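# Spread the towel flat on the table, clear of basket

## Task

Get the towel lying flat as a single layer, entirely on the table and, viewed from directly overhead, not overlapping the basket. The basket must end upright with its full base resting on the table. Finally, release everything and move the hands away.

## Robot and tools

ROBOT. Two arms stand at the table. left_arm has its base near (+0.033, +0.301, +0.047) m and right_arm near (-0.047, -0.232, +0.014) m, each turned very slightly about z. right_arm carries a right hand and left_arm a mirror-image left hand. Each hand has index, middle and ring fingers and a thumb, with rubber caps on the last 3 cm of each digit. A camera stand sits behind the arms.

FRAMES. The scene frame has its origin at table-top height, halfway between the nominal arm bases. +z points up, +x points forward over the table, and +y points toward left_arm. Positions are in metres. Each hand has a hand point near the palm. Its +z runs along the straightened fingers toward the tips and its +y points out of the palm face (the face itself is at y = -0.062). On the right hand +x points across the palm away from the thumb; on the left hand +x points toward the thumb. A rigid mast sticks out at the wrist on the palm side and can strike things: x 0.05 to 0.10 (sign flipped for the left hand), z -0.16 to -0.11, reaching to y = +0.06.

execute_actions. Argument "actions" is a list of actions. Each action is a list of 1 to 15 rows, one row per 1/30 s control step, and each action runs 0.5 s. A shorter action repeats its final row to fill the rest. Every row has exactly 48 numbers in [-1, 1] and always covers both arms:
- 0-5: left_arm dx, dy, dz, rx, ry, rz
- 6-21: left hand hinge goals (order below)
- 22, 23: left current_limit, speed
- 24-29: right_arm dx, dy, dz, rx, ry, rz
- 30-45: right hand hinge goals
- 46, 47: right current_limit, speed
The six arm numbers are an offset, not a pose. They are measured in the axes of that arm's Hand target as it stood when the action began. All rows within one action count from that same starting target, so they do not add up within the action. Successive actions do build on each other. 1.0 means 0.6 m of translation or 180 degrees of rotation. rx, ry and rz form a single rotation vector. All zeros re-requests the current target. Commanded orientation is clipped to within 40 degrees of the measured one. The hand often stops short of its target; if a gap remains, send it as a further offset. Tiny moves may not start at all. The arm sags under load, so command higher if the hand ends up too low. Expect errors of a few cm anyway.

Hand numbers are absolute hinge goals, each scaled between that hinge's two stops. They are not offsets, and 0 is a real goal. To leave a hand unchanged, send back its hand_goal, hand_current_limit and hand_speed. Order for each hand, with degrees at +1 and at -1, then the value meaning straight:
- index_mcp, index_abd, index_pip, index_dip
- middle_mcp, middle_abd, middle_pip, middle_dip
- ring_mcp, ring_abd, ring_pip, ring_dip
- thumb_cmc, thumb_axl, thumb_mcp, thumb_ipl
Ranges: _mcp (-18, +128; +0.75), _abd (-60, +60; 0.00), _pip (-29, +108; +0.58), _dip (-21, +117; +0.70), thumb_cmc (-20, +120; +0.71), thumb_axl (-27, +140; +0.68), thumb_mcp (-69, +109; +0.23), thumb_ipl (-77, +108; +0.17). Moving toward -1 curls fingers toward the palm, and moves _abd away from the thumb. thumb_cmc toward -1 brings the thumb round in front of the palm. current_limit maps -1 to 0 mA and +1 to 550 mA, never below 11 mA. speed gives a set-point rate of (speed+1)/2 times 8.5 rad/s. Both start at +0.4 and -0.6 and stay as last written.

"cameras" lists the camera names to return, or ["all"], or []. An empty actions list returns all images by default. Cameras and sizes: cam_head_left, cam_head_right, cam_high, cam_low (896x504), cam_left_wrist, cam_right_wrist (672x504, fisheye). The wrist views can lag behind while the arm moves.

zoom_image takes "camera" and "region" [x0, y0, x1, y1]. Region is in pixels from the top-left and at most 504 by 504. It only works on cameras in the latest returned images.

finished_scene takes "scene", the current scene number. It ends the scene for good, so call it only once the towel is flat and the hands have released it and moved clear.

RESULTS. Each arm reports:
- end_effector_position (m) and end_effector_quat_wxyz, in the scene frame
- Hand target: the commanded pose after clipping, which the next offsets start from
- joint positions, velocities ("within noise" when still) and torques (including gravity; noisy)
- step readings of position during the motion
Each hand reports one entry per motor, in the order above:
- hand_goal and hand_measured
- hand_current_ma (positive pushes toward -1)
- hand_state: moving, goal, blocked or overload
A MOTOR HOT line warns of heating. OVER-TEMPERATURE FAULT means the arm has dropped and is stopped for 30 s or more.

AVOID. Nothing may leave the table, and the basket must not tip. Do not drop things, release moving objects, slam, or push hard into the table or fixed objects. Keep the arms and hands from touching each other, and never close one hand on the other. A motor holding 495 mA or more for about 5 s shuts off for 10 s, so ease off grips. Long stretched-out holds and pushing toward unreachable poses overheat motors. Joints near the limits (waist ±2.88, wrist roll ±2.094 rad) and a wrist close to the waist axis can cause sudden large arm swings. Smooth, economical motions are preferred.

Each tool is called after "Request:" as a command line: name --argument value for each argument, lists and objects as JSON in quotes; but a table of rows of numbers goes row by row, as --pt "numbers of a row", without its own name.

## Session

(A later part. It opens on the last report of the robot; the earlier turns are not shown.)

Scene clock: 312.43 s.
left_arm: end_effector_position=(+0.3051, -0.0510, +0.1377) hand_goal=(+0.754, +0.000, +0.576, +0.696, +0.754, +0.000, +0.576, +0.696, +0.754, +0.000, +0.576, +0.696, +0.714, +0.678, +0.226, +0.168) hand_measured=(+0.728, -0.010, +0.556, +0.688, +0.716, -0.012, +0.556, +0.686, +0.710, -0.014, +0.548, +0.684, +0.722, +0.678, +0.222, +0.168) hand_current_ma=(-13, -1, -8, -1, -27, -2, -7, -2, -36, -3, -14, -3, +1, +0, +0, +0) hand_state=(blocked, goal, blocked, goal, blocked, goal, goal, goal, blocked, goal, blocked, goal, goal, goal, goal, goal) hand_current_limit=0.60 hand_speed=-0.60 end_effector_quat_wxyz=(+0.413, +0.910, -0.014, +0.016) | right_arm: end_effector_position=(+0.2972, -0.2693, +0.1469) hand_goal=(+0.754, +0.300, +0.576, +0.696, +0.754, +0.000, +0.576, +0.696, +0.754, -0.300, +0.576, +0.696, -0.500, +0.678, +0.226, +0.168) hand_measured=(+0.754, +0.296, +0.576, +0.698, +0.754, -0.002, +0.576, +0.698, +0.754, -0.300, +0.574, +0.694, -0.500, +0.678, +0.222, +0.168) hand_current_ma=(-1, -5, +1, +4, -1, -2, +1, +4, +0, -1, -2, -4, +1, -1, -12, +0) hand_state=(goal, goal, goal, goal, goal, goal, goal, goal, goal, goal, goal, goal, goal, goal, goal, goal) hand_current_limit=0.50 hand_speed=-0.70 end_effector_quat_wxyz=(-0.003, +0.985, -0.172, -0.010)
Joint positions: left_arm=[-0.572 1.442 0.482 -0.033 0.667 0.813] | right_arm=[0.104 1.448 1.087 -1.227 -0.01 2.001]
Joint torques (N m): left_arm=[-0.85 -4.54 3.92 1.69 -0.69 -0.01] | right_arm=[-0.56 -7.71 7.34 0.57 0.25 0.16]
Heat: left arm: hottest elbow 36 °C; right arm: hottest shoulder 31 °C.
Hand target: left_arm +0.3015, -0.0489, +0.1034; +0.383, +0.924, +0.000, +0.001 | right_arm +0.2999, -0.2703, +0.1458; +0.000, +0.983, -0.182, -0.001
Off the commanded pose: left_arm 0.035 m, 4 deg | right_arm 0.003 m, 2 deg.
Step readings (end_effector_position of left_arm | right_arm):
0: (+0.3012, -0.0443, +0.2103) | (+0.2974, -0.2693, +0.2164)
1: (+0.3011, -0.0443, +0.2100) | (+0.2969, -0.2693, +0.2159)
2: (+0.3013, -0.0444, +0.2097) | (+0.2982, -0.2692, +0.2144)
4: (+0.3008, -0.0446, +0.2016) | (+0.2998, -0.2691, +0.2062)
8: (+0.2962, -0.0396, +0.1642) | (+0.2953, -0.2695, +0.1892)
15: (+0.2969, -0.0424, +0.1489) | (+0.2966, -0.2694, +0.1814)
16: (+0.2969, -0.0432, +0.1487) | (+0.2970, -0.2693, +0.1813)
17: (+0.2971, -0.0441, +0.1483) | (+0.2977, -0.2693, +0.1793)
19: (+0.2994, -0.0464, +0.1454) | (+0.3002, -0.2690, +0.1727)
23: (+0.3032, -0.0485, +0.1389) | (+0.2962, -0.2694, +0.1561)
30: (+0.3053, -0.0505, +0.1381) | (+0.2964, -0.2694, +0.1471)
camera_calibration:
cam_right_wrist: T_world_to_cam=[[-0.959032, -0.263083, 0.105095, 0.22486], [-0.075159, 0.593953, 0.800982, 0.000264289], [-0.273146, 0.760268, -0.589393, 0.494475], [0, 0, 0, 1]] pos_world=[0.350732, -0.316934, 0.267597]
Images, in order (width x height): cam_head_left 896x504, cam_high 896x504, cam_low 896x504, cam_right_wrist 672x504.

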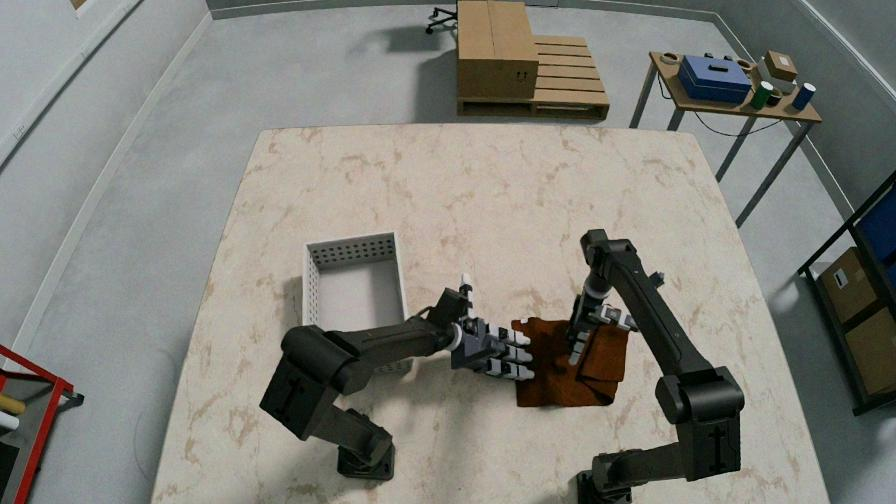

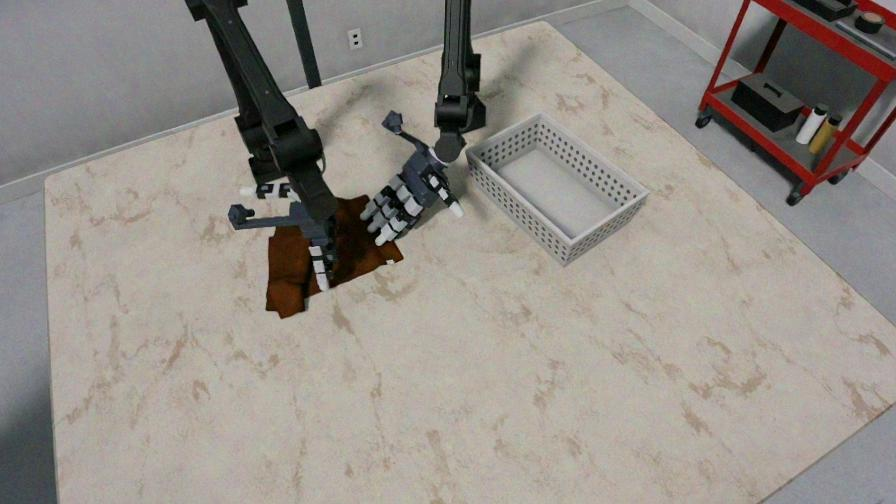

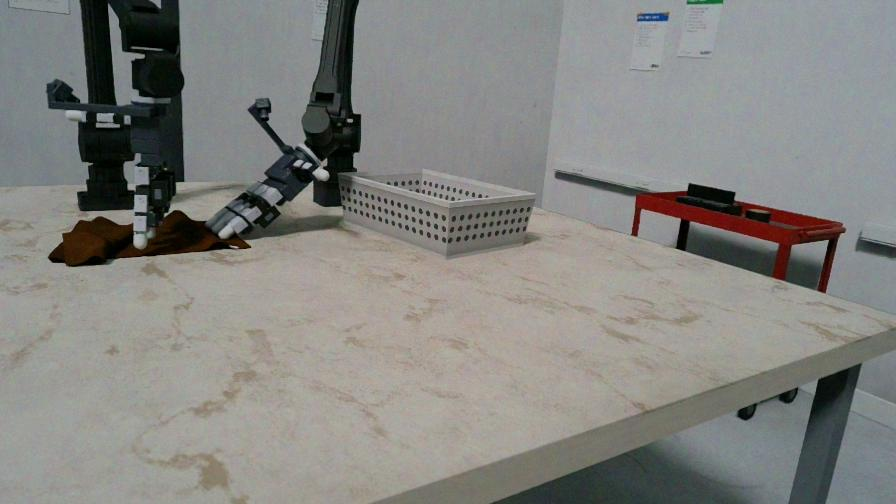

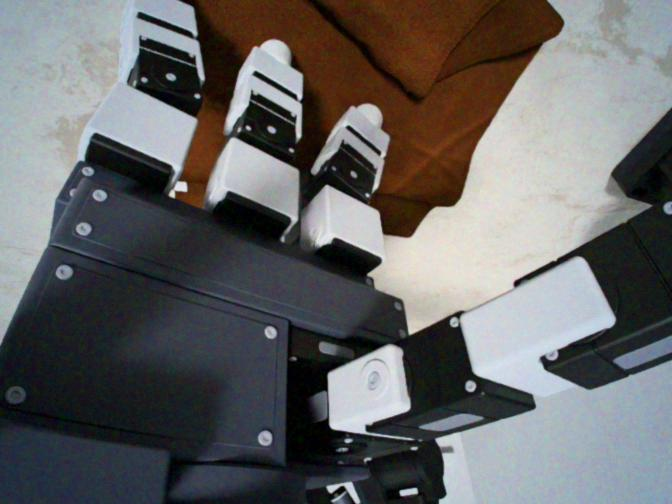

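Request:
execute_actions --actions '[[[0,-0.055,-0.055,0,0,0,0.754,0,0.576,0.696,0.754,0,0.576,0.696,0.754,0,0.576,0.696,0.714,0.678,0.226,0.168,0.6,-0.6,0,0,0,0,0,0,0.754,0.3,0.576,0.696,0.754,0,0.576,0.696,0.754,-0.3,0.576,0.696,-0.5,0.678,0.226,0.168,0.5,-0.7]],[[0,-0.055,-0.055,0,0,0,0.754,0,0.576,0.696,0.754,0,0.576,0.696,0.754,0,0.576,0.696,0.714,0.678,0.226,0.168,0.6,-0.6,0,0,0,0,0,0,0.754,0.3,0.576,0.696,0.754,0,0.576,0.696,0.754,-0.3,0.576,0.696,-0.5,0.678,0.226,0.168,0.5,-0.7]]]' --cameras '["cam_head_left", "cam_high", "cam_low", "cam_right_wrist"]'

Scene clock: 315.10 s.
left_arm: end_effector_position=(+0.3047, +0.0305, +0.1318) hand_goal=(+0.754, +0.000, +0.576, +0.696, +0.754, +0.000, +0.576, +0.696, +0.754, +0.000, +0.576, +0.696, +0.714, +0.678, +0.226, +0.168) hand_measured=(+0.706, +0.006, +0.536, +0.678, +0.690, +0.006, +0.540, +0.674, +0.682, +0.008, +0.528, +0.670, +0.722, +0.678, +0.222, +0.168) hand_current_ma=(-43, +1, -26, -6, -78, +1, -23, -8, -96, +1, -39, -12, +1, +0, +0, +0) hand_state=(blocked, goal, blocked, goal, blocked, goal, blocked, blocked, blocked, goal, blocked, blocked, goal, goal, goal, goal) hand_current_limit=0.60 hand_speed=-0.60 end_effector_quat_wxyz=(+0.420, +0.907, -0.022, +0.019) | right_arm: end_effector_position=(+0.2975, -0.2661, +0.1469) hand_goal=(+0.754, +0.300, +0.576, +0.696, +0.754, +0.000, +0.576, +0.696, +0.754, -0.300, +0.576, +0.696, -0.500, +0.678, +0.226, +0.168) hand_measured=(+0.754, +0.296, +0.576, +0.698, +0.760, +0.002, +0.578, +0.698, +0.754, -0.300, +0.574, +0.694, -0.500, +0.678, +0.222, +0.168) hand_current_ma=(-1, -5, +1, +4, +11, +2, +5, +4, +0, -1, -2, -4, +1, -1, -12, +0) hand_state=(goal, goal, goal, goal, goal, goal, goal, goal, goal, goal, goal, goal, goal, goal, goal, goal) hand_current_limit=0.50 hand_speed=-0.70 end_effector_quat_wxyz=(-0.002, +0.986, -0.167, -0.010)
Joint positions: left_arm=[-0.307 1.395 0.422 -0.223 0.802 1.14] | right_arm=[0.113 1.448 1.087 -1.227 -0.01 2.001]
Joint torques (N m): left_arm=[1.49 -5.48 3.32 -0.09 -0.93 0.23] | right_arm=[-0.44 -7.59 7.35 0.51 0.24 0.16]
Heat: left arm: hottest elbow 36 °C; right arm: hottest shoulder 31 °C.
Hand target: left_arm +0.3015, +0.0444, +0.1033; +0.383, +0.924, +0.000, +0.001 | right_arm +0.2999, -0.2703, +0.1458; +0.000, +0.983, -0.182, -0.001
Off the commanded pose: left_arm 0.032 m, 6 deg | right_arm 0.005 m, 2 deg.
Step readings (end_effector_position of left_arm | right_arm):
0: (+0.3051, -0.0510, +0.1377) | (+0.2972, -0.2693, +0.1469)
1: (+0.3050, -0.0511, +0.1379) | (+0.2972, -0.2693, +0.1469)
2: (+0.3047, -0.0501, +0.1379) | (+0.2972, -0.2693, +0.1469)
4: (+0.3035, -0.0445, +0.1370) | (+0.2972, -0.2693, +0.1469)
8: (+0.3059, -0.0280, +0.1340) | (+0.2972, -0.2693, +0.1469)
15: (+0.3063, -0.0203, +0.1342) | (+0.2972, -0.2693, +0.1469)
16: (+0.3058, -0.0199, +0.1341) | (+0.2972, -0.2693, +0.1469)
17: (+0.3053, -0.0177, +0.1338) | (+0.2972, -0.2693, +0.1469)
19: (+0.3055, -0.0065, +0.1334) | (+0.2972, -0.2693, +0.1469)
23: (+0.3087, +0.0180, +0.1317) | (+0.2972, -0.2688, +0.1469)
30: (+0.3070, +0.0286, +0.1314) | (+0.2975, -0.2661, +0.1469)
camera_calibration:
cam_right_wrist: T_world_to_cam=[[-0.956565, -0.271925, 0.105069, 0.222907], [-0.080656, 0.593223, 0.800988, -0.000180689], [-0.280138, 0.757723, -0.589389, 0.493516], [0, 0, 0, 1]] pos_world=[0.351463, -0.313227, 0.267597]
Images, in order (width x height): cam_head_left 896x504, cam_high 896x504, cam_low 896x504, cam_right_wrist 672x504.

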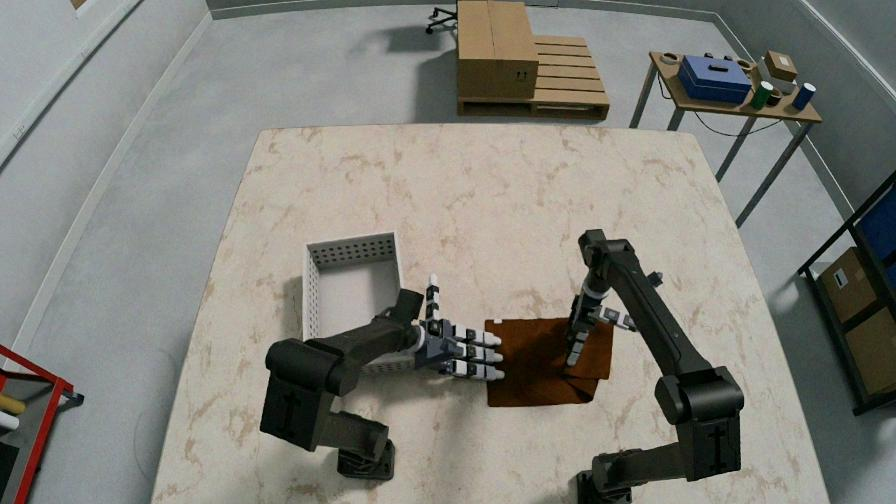

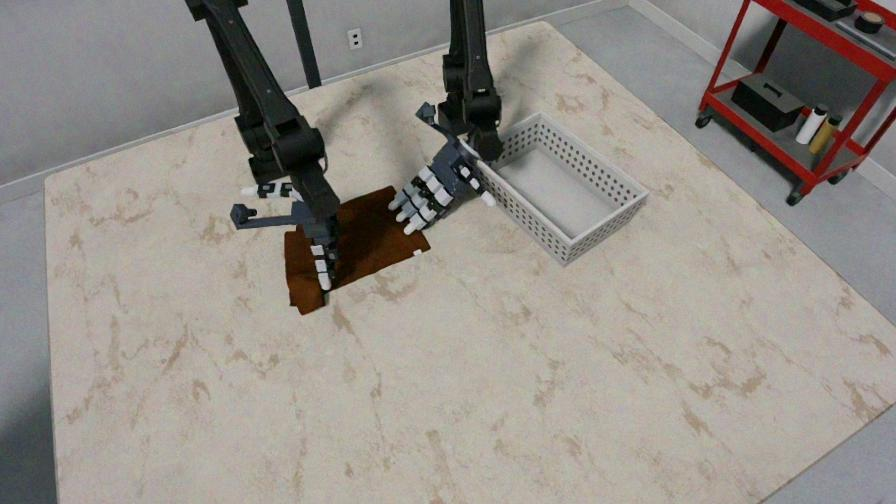

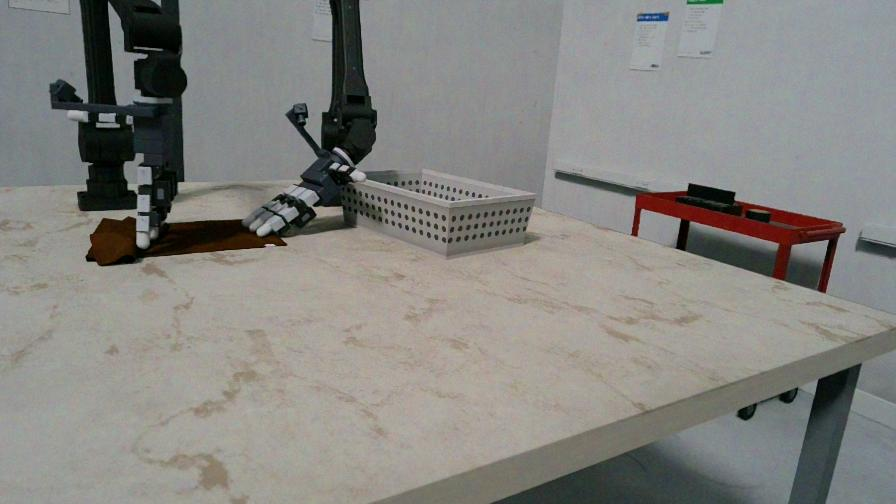

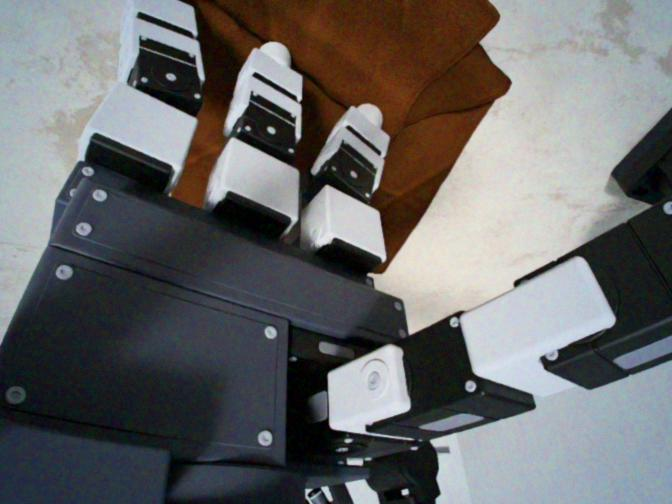

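Request:
execute_actions --actions '[[[0,0,0,0,0,0,0.754,0,0.576,0.696,0.754,0,0.576,0.696,0.754,0,0.576,0.696,0.714,0.678,0.226,0.168,0.6,-0.6,0,0.06,0,0,0,0,0.754,0.3,0.576,0.696,0.754,0,0.576,0.696,0.754,-0.3,0.576,0.696,-0.5,0.678,0.226,0.168,0.5,-0.7]],[[0,0,0,0,0,0,0.754,0,0.576,0.696,0.754,0,0.576,0.696,0.754,0,0.576,0.696,0.714,0.678,0.226,0.168,0.6,-0.6,0,0.06,0,0,0,0,0.754,0.3,0.576,0.696,0.754,0,0.576,0.696,0.754,-0.3,0.576,0.696,-0.5,0.678,0.226,0.168,0.5,-0.7]]]' --cameras '["cam_head_left", "cam_high", "cam_low", "cam_right_wrist"]'

Scene clock: 317.57 s.
left_arm: end_effector_position=(+0.3049, +0.0307, +0.1320) hand_goal=(+0.754, +0.000, +0.576, +0.696, +0.754, +0.000, +0.576, +0.696, +0.754, +0.000, +0.576, +0.696, +0.714, +0.678, +0.226, +0.168) hand_measured=(+0.706, +0.006, +0.536, +0.678, +0.688, +0.006, +0.540, +0.674, +0.682, +0.008, +0.528, +0.670, +0.722, +0.678, +0.222, +0.168) hand_current_ma=(-43, +1, -26, -6, -79, +1, -23, -8, -97, +1, -40, -12, +1, +0, +0, +0) hand_state=(blocked, goal, blocked, goal, blocked, goal, blocked, blocked, blocked, goal, blocked, blocked, goal, goal, goal, goal) hand_current_limit=0.60 hand_speed=-0.60 end_effector_quat_wxyz=(+0.419, +0.907, -0.024, +0.019) | right_arm: end_effector_position=(+0.2731, -0.3330, +0.1440) hand_goal=(+0.754, +0.300, +0.576, +0.696, +0.754, +0.000, +0.576, +0.696, +0.754, -0.300, +0.576, +0.696, -0.500, +0.678, +0.226, +0.168) hand_measured=(+0.754, +0.298, +0.576, +0.698, +0.756, +0.002, +0.578, +0.698, +0.756, -0.298, +0.578, +0.698, -0.500, +0.678, +0.222, +0.168) hand_current_ma=(+0, -4, +1, +4, +1, +4, +3, +4, +1, +2, +4, +3, +0, -1, -12, +0) hand_state=(goal, goal, goal, goal, goal, goal, goal, goal, goal, goal, goal, goal, goal, goal, goal, goal) hand_current_limit=0.50 hand_speed=-0.70 end_effector_quat_wxyz=(-0.002, +0.983, -0.183, -0.013)
Joint positions: left_arm=[-0.305 1.395 0.425 -0.231 0.802 1.148] | right_arm=[-0.063 1.397 1.026 -1.224 -0.007 1.856]
Joint torques (N m): left_arm=[1.55 -5.25 3.36 -0.18 -0.99 0.22] | right_arm=[-0.44 -8.06 6.91 0.39 0.15 -0.12]
Heat: left arm: hottest elbow 35 °C; right arm: hottest shoulder 30 °C.
Hand target: left_arm +0.3015, +0.0444, +0.1033; +0.383, +0.924, +0.000, +0.001 | right_arm +0.2741, -0.3375, +0.1458; +0.000, +0.983, -0.182, -0.001
Off the commanded pose: left_arm 0.032 m, 6 deg | right_arm 0.005 m, 1 deg.
Step readings (end_effector_position of left_arm | right_arm):
0: (+0.3047, +0.0305, +0.1318) | (+0.2975, -0.2661, +0.1469)
1: (+0.3047, +0.0305, +0.1318) | (+0.2975, -0.2661, +0.1469)
2: (+0.3047, +0.0305, +0.1318) | (+0.2969, -0.2667, +0.1464)
4: (+0.3050, +0.0303, +0.1321) | (+0.2950, -0.2719, +0.1448)
8: (+0.3044, +0.0304, +0.1318) | (+0.2862, -0.2895, +0.1433)
15: (+0.3052, +0.0307, +0.1322) | (+0.2839, -0.3016, +0.1425)
16: (+0.3052, +0.0307, +0.1322) | (+0.2841, -0.3012, +0.1425)
17: (+0.3052, +0.0307, +0.1322) | (+0.2842, -0.3008, +0.1424)
19: (+0.3052, +0.0307, +0.1322) | (+0.2833, -0.3055, +0.1415)
23: (+0.3052, +0.0307, +0.1322) | (+0.2744, -0.3220, +0.1430)
30: (+0.3050, +0.0306, +0.1322) | (+0.2717, -0.3349, +0.1440)
camera_calibration:
cam_right_wrist: T_world_to_cam=[[-0.96377, -0.242421, 0.11126, 0.192578], [-0.0572285, 0.595339, 0.801434, 0.034134], [-0.260522, 0.766031, -0.587644, 0.532763], [0, 0, 0, 1]] pos_world=[0.326351, -0.381749, 0.264292]
Images, in order (width x height): cam_head_left 896x504, cam_high 896x504, cam_low 896x504, cam_right_wrist 672x504.

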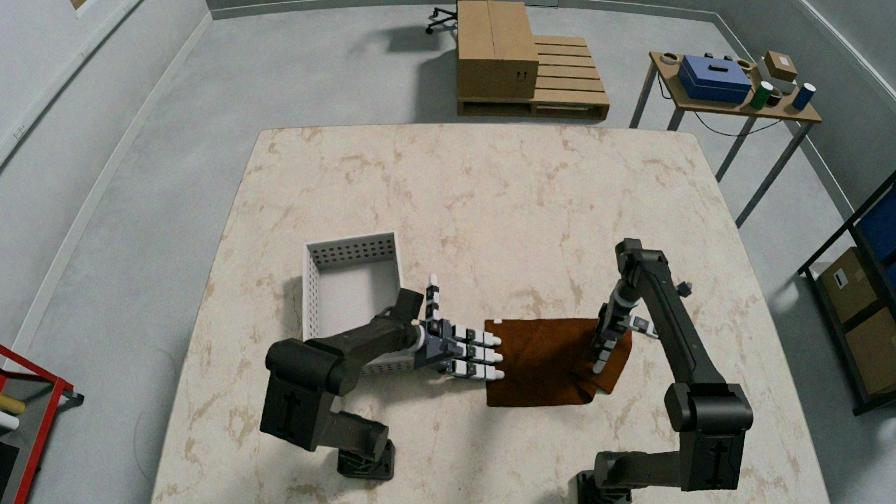

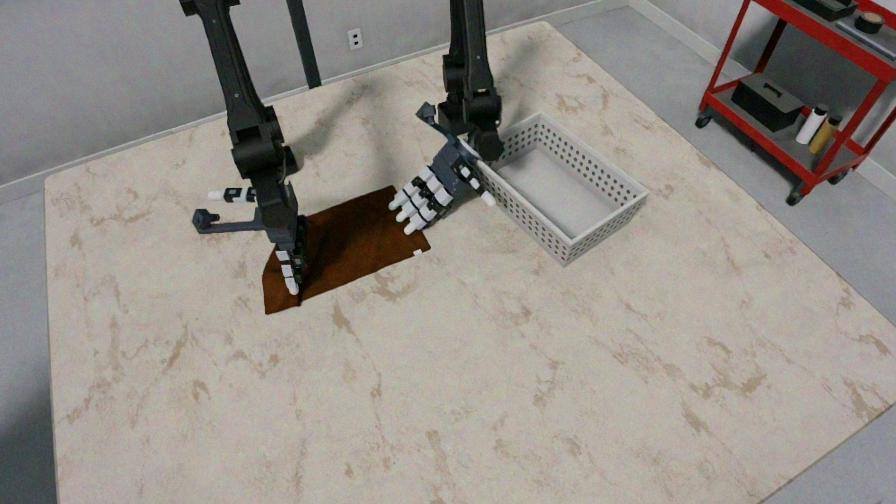

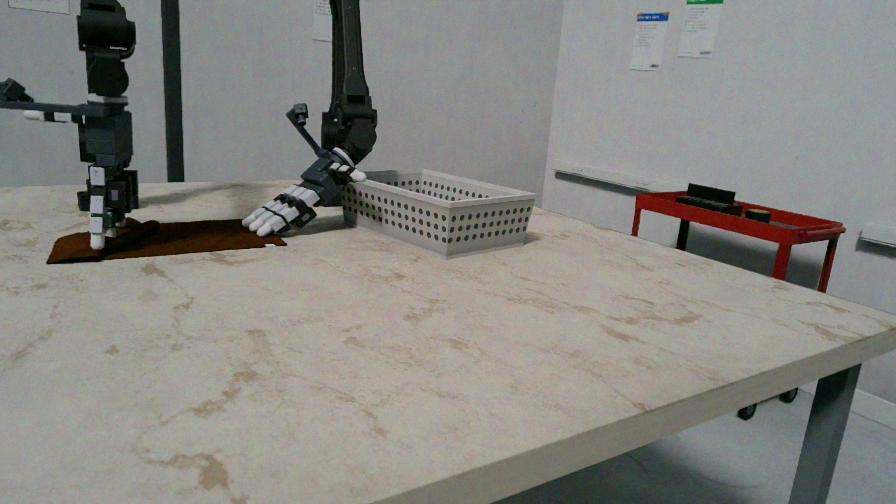

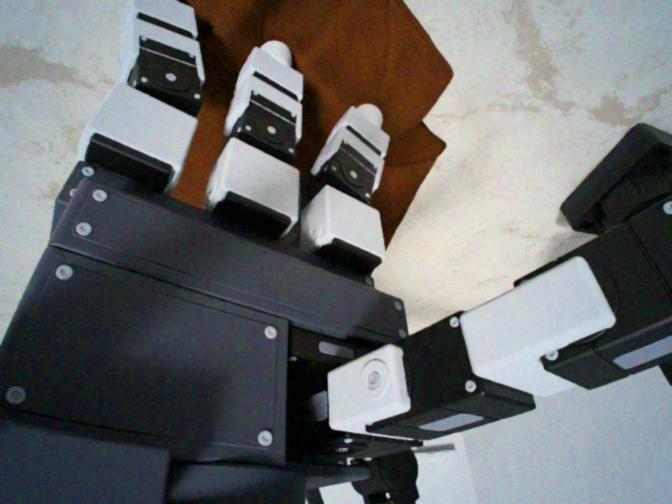

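Request:
zoom_image --camera "cam_head_left" --region '[470, 290, 650, 430]'

Request:
zoom_image --camera "cam_high" --region '[240, 170, 440, 330]'

Scaled by 2.800 from the camera's 896x504 image, which has a finer 1280x720 frame.

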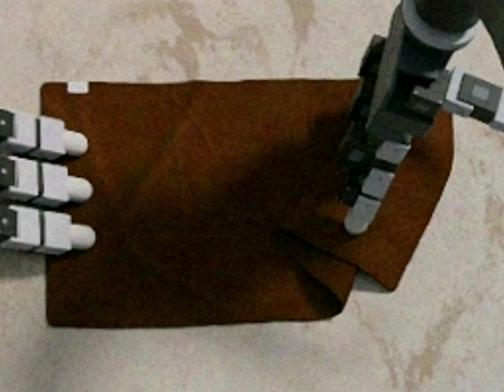

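Scaled by 2.520 from the camera's 896x504 image, which has a finer 1280x720 frame.

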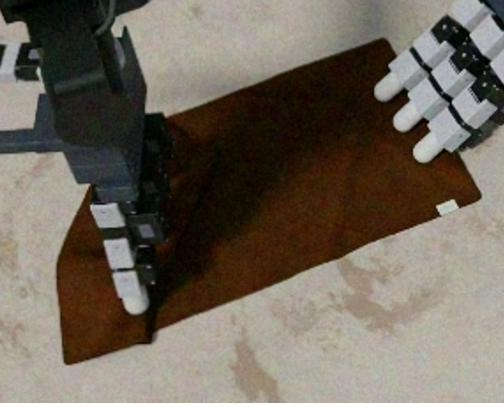

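Request:
execute_actions --actions '[[[0,0,0,0,0,0,0.754,0,0.576,0.696,0.754,0,0.576,0.696,0.754,0,0.576,0.696,0.714,0.678,0.226,0.168,0.6,-0.6,-0.02,0.06,0,0,0,0,0.754,0.3,0.576,0.696,0.754,0,0.576,0.696,0.754,-0.3,0.576,0.696,-0.5,0.678,0.226,0.168,0.5,-0.7]],[[0,0,0,0,0,0,0.754,0,0.576,0.696,0.754,0,0.576,0.696,0.754,0,0.576,0.696,0.714,0.678,0.226,0.168,0.6,-0.6,-0.02,0.05,0,0,0,0,0.754,0.3,0.576,0.696,0.754,0,0.576,0.696,0.754,-0.3,0.576,0.696,-0.5,0.678,0.226,0.168,0.5,-0.7]]]' --cameras '["cam_head_left", "cam_high", "cam_low", "cam_right_wrist"]'

Request:
zoom_image --camera "cam_head_left" --region '[470, 290, 670, 430]'

Request:
zoom_image --camera "cam_high" --region '[220, 150, 440, 330]'

Scene clock: 320.03 s.
left_arm: end_effector_position=(+0.3049, +0.0307, +0.1320) hand_goal=(+0.754, +0.000, +0.576, +0.696, +0.754, +0.000, +0.576, +0.696, +0.754, +0.000, +0.576, +0.696, +0.714, +0.678, +0.226, +0.168) hand_measured=(+0.706, +0.006, +0.536, +0.678, +0.688, +0.006, +0.540, +0.674, +0.682, +0.008, +0.528, +0.670, +0.722, +0.678, +0.222, +0.168) hand_current_ma=(-43, +1, -26, -6, -80, +1, -23, -8, -97, +1, -40, -12, +1, +0, +0, +0) hand_state=(blocked, goal, blocked, goal, blocked, goal, blocked, blocked, blocked, goal, blocked, blocked, goal, goal, goal, goal) hand_current_limit=0.60 hand_speed=-0.60 end_effector_quat_wxyz=(+0.419, +0.907, -0.024, +0.019) | right_arm: end_effector_position=(+0.2276, -0.3888, +0.1444) hand_goal=(+0.754, +0.300, +0.576, +0.696, +0.754, +0.000, +0.576, +0.696, +0.754, -0.300, +0.576, +0.696, -0.500, +0.678, +0.226, +0.168) hand_measured=(+0.754, +0.298, +0.576, +0.698, +0.754, -0.002, +0.578, +0.698, +0.754, -0.300, +0.578, +0.698, -0.500, +0.678, +0.222, +0.168) hand_current_ma=(+0, -3, +1, +3, +1, -2, +3, +4, +0, -1, +2, +4, +0, -1, -12, +0) hand_state=(goal, goal, goal, goal, goal, goal, goal, goal, goal, goal, goal, goal, goal, goal, goal, goal) hand_current_limit=0.50 hand_speed=-0.70 end_effector_quat_wxyz=(-0.003, +0.981, -0.192, -0.007)
Joint positions: left_arm=[-0.305 1.395 0.425 -0.231 0.802 1.148] | right_arm=[-0.241 1.299 0.935 -1.221 -0.005 1.698]
Joint torques (N m): left_arm=[1.2 -5.25 3.29 -0.25 -0.99 0.25] | right_arm=[-0.5 -6.53 6.99 0.06 0.11 -0.13]
Heat: left arm: hottest elbow 35 °C; right arm: hottest shoulder 30 °C.
Hand target: left_arm +0.3015, +0.0444, +0.1033; +0.383, +0.924, +0.000, +0.001 | right_arm +0.2281, -0.3905, +0.1459; +0.000, +0.983, -0.182, -0.001
Off the commanded pose: left_arm 0.032 m, 6 deg | right_arm 0.002 m, 1 deg.
Step readings (end_effector_position of left_arm | right_arm):
0: (+0.3049, +0.0307, +0.1320) | (+0.2731, -0.3330, +0.1440)
1: (+0.3049, +0.0307, +0.1320) | (+0.2726, -0.3329, +0.1435)
2: (+0.3049, +0.0307, +0.1320) | (+0.2721, -0.3335, +0.1429)
4: (+0.3049, +0.0307, +0.1320) | (+0.2688, -0.3386, +0.1413)
8: (+0.3049, +0.0307, +0.1320) | (+0.2534, -0.3528, +0.1435)
15: (+0.3049, +0.0307, +0.1320) | (+0.2496, -0.3641, +0.1451)
16: (+0.3049, +0.0307, +0.1320) | (+0.2498, -0.3642, +0.1451)
17: (+0.3049, +0.0307, +0.1320) | (+0.2494, -0.3638, +0.1445)
19: (+0.3049, +0.0307, +0.1320) | (+0.2474, -0.3676, +0.1428)
23: (+0.3049, +0.0307, +0.1320) | (+0.2352, -0.3793, +0.1443)
30: (+0.3049, +0.0307, +0.1320) | (+0.2271, -0.3883, +0.1444)
camera_calibration:
cam_right_wrist: T_world_to_cam=[[-0.969648, -0.223111, 0.100023, 0.14568], [-0.0547476, 0.596812, 0.800511, 0.0645495], [-0.238298, 0.770738, -0.590912, 0.561073], [0, 0, 0, 1]] pos_world=[0.278495, -0.438462, 0.265301]
Images, in order (width x height): cam_head_left 896x504, cam_high 896x504, cam_low 896x504, cam_right_wrist 672x504.

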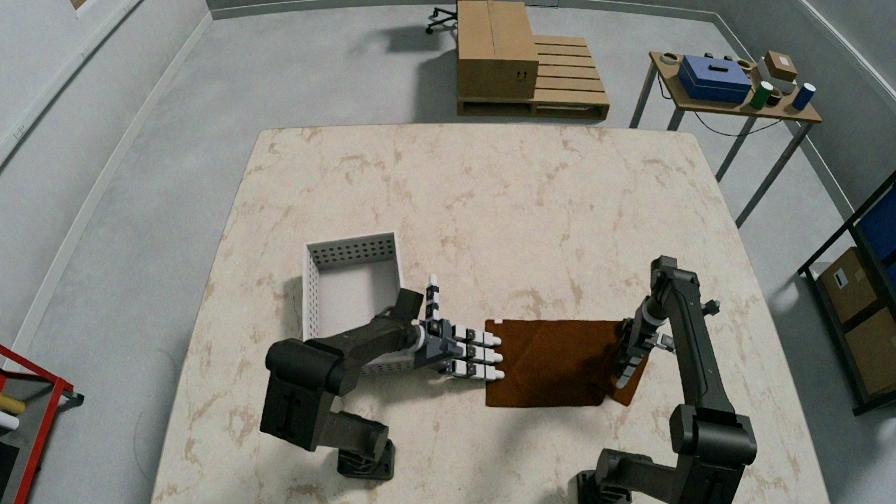

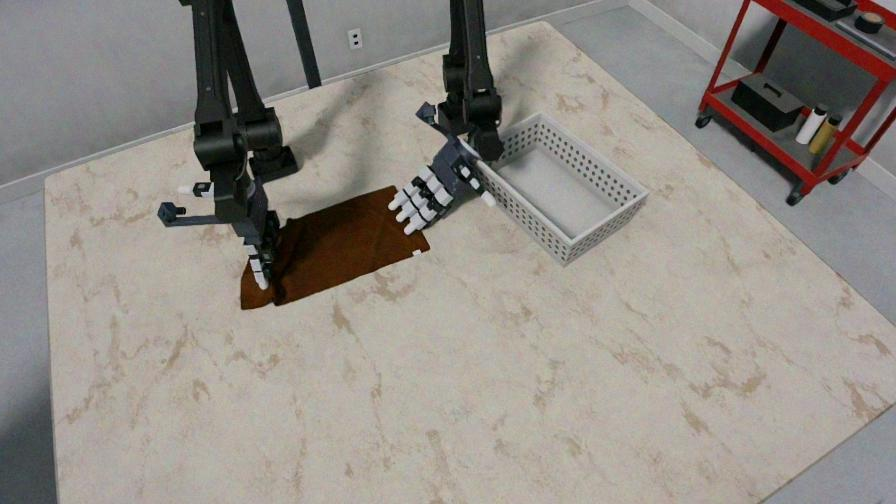

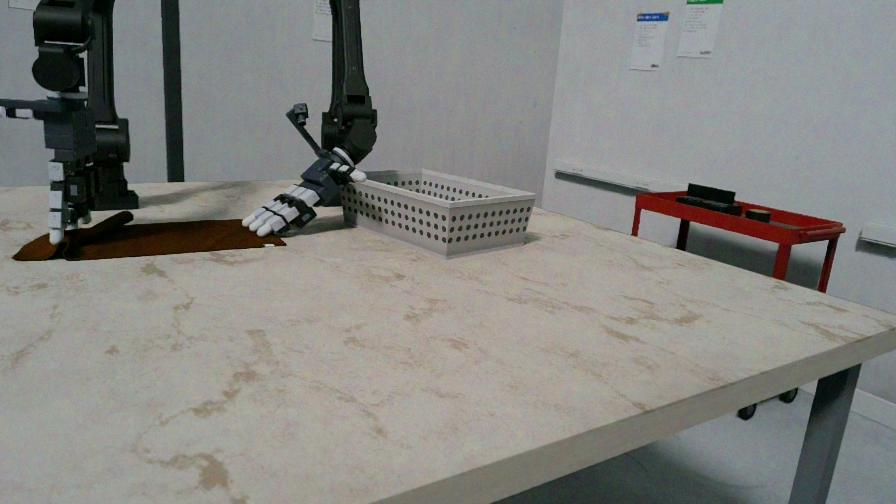

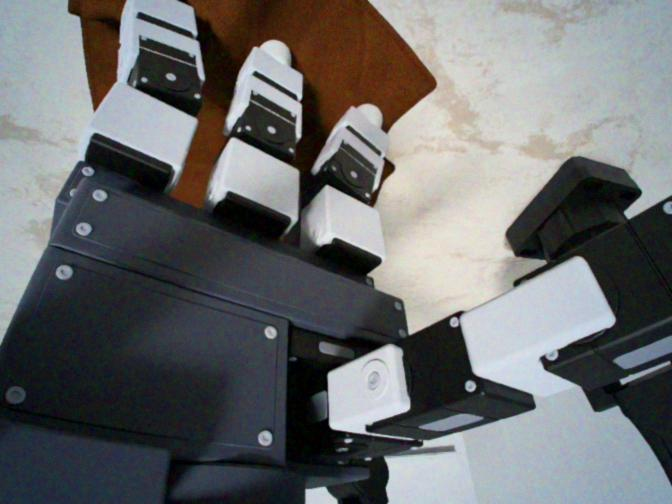

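Scaled by 2.520 from the camera's 896x504 image, which has a finer 1280x720 frame.

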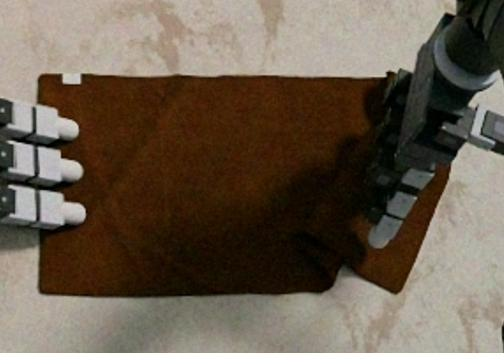

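Scaled by 2.291 from the camera's 896x504 image, which has a finer 1280x720 frame.

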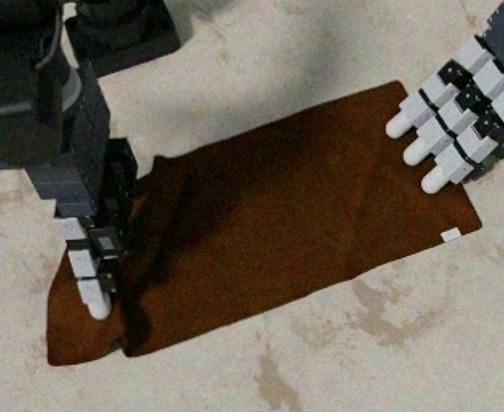

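Request:
zoom_image --camera "cam_low" --region '[0, 150, 300, 280]'

Request:
zoom_image --camera "cam_head_right" --region '[470, 290, 690, 430]'

Scaled by 1.680 from the camera's 896x504 image, which has a finer 1280x720 frame.

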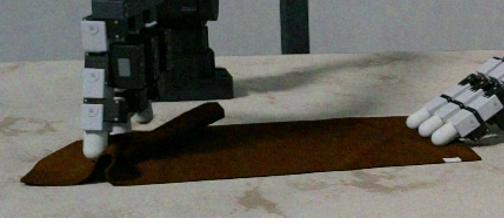

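This scene's latest camera images include none from cam_head_right. They are from: cam_head_left, cam_high, cam_low, cam_right_wrist. cam_head_right's image comes with the result of a call that names it in "cameras".

Request:
execute_actions --actions '[[[0,-0.021,0.021,0,0,0,0.754,0,0.576,0.696,0.754,0,0.576,0.696,0.754,0,0.576,0.696,0.714,0.678,0.226,0.168,0.6,-0.6,0,0,0.065,0,0,0,0.754,0.3,0.576,0.696,0.754,0,0.576,0.696,0.754,-0.3,0.576,0.696,-0.5,0.678,0.226,0.168,0.6,-0.7]],[[0,0,0,0,0,0,0.754,0,0.576,0.696,0.754,0,0.576,0.696,0.754,0,0.576,0.696,0.714,0.678,0.226,0.168,0.6,-0.6,0.0424,0.0583,0,0,0,-0.0407,0.754,0.3,0.576,0.696,0.754,0,0.576,0.696,0.754,-0.3,0.576,0.696,-0.5,0.678,0.226,0.168,0.6,-0.7]]]' --cameras '["cam_head_left", "cam_high", "cam_low", "cam_right_wrist"]'

Request:
zoom_image --camera "cam_head_left" --region '[470, 290, 670, 430]'

Request:
zoom_image --camera "cam_high" --region '[220, 150, 440, 330]'

Request:
zoom_image --camera "cam_low" --region '[0, 150, 300, 280]'

Scene clock: 324.17 s.
left_arm: end_effector_position=(+0.3065, +0.0324, +0.1290) hand_goal=(+0.754, +0.000, +0.576, +0.696, +0.754, +0.000, +0.576, +0.696, +0.754, +0.000, +0.576, +0.696, +0.714, +0.678, +0.226, +0.168) hand_measured=(+0.698, -0.006, +0.532, +0.676, +0.680, -0.006, +0.536, +0.674, +0.672, -0.004, +0.522, +0.670, +0.722, +0.678, +0.222, +0.168) hand_current_ma=(-57, +0, -34, -7, -102, +0, -28, -9, -121, +0, -48, -13, +1, +0, +0, +0) hand_state=(blocked, goal, blocked, goal, blocked, goal, blocked, blocked, blocked, goal, blocked, blocked, goal, goal, goal, goal) hand_current_limit=0.60 hand_speed=-0.60 end_effector_quat_wxyz=(+0.423, +0.906, -0.024, +0.020) | right_arm: end_effector_position=(+0.2350, -0.4198, +0.1278) hand_goal=(+0.754, +0.300, +0.576, +0.696, +0.754, +0.000, +0.576, +0.696, +0.754, -0.300, +0.576, +0.696, -0.500, +0.678, +0.226, +0.168) hand_measured=(+0.754, +0.298, +0.576, +0.698, +0.830, +0.054, +0.630, +0.732, +0.750, -0.296, +0.572, +0.696, -0.500, +0.678, +0.220, +0.168) hand_current_ma=(+0, -3, +1, +3, +285, +145, +176, +103, -9, +5, -5, +0, +0, -1, -13, +0) hand_state=(goal, goal, goal, goal, blocked, blocked, blocked, blocked, goal, goal, goal, goal, goal, goal, goal, goal) hand_current_limit=0.60 hand_speed=-0.70 end_effector_quat_wxyz=(-0.005, +0.993, -0.120, +0.010)
Joint positions: left_arm=[-0.296 1.415 0.423 -0.211 0.813 1.155] | right_arm=[-0.316 1.303 0.897 -1.146 -0.014 1.475]
Joint torques (N m): left_arm=[0.85 -2.43 2.3 1.13 -1.46 0.2] | right_arm=[-1.38 -1.85 6.87 1.84 0.4 -0.17]
Heat: left arm: hottest elbow 34 °C; right arm: hottest shoulder 30 °C.
Hand target: left_arm +0.3015, +0.0444, +0.0855; +0.383, +0.924, +0.000, +0.001 | right_arm +0.2392, -0.4323, +0.1069; +0.000, +0.993, -0.119, -0.001
Off the commanded pose: left_arm 0.045 m, 6 deg | right_arm 0.025 m, 1 deg.
Step readings (end_effector_position of left_arm | right_arm):
0: (+0.3049, +0.0307, +0.1320) | (+0.2276, -0.3888, +0.1444)
1: (+0.3049, +0.0307, +0.1320) | (+0.2271, -0.3886, +0.1439)
2: (+0.3049, +0.0306, +0.1322) | (+0.2272, -0.3886, +0.1421)
4: (+0.3049, +0.0304, +0.1315) | (+0.2270, -0.3886, +0.1347)
8: (+0.3059, +0.0322, +0.1293) | (+0.2286, -0.3890, +0.1308)
15: (+0.3065, +0.0324, +0.1290) | (+0.2305, -0.3895, +0.1305)
16: (+0.3065, +0.0324, +0.1290) | (+0.2307, -0.3897, +0.1305)
17: (+0.3065, +0.0324, +0.1290) | (+0.2316, -0.3903, +0.1306)
19: (+0.3065, +0.0324, +0.1290) | (+0.2325, -0.3955, +0.1301)
23: (+0.3065, +0.0324, +0.1290) | (+0.2310, -0.4110, +0.1289)
30: (+0.3065, +0.0324, +0.1290) | (+0.2332, -0.4188, +0.1277)
camera_calibration:
cam_right_wrist: T_world_to_cam=[[-0.929351, -0.363068, 0.0669954, 0.0834744], [-0.169876, 0.581628, 0.795519, 0.118078], [-0.327794, 0.727936, -0.602213, 0.58146], [0, 0, 0, 1]] pos_world=[0.288234, -0.461636, 0.250638]
Images, in order (width x height): cam_head_left 896x504, cam_high 896x504, cam_low 896x504, cam_right_wrist 672x504.

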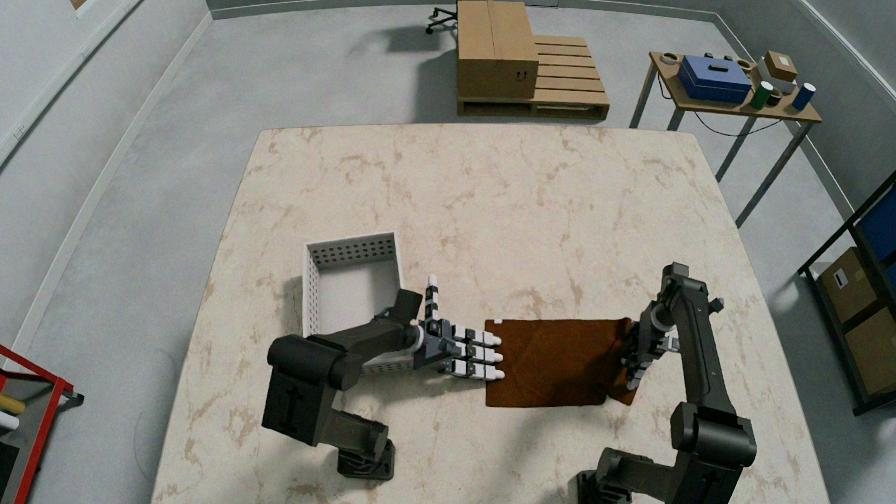

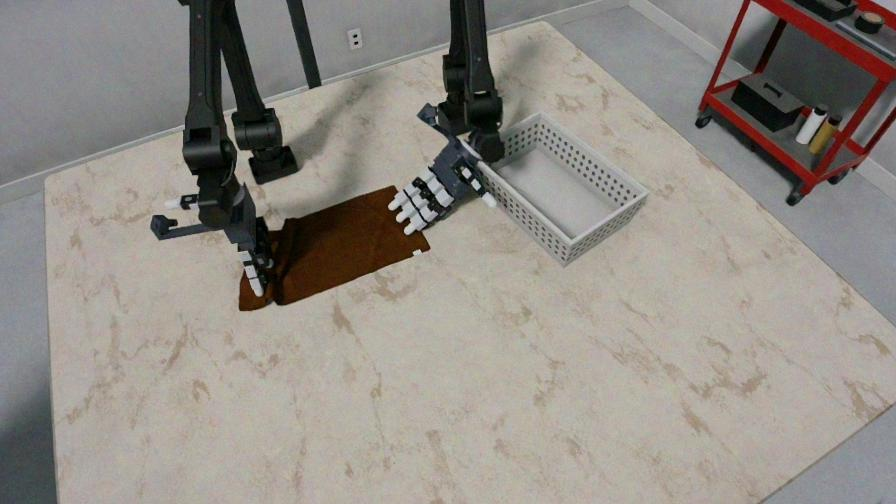

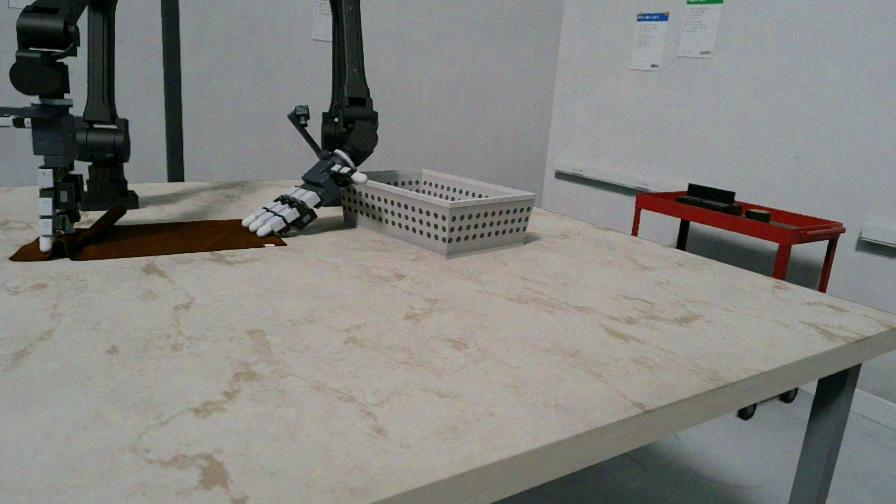

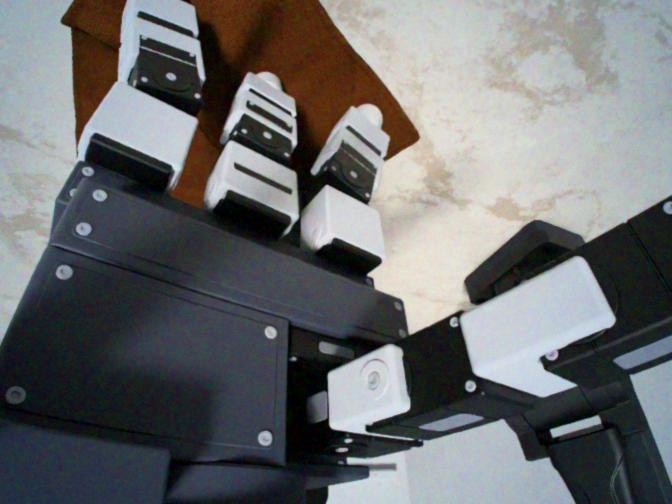

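Scaled by 2.520 from the camera's 896x504 image, which has a finer 1280x720 frame.

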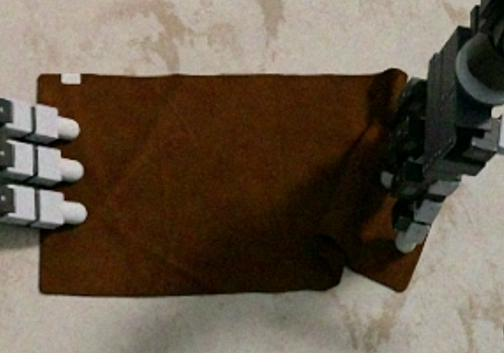

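Scaled by 2.291 from the camera's 896x504 image, which has a finer 1280x720 frame.

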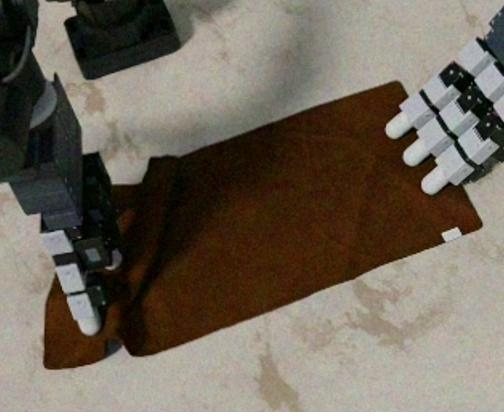

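Scaled by 1.680 from the camera's 896x504 image, which has a finer 1280x720 frame.

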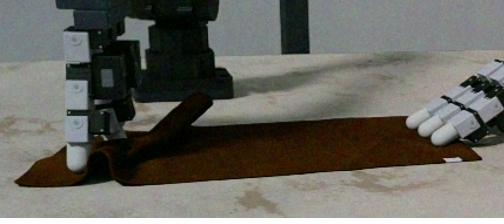

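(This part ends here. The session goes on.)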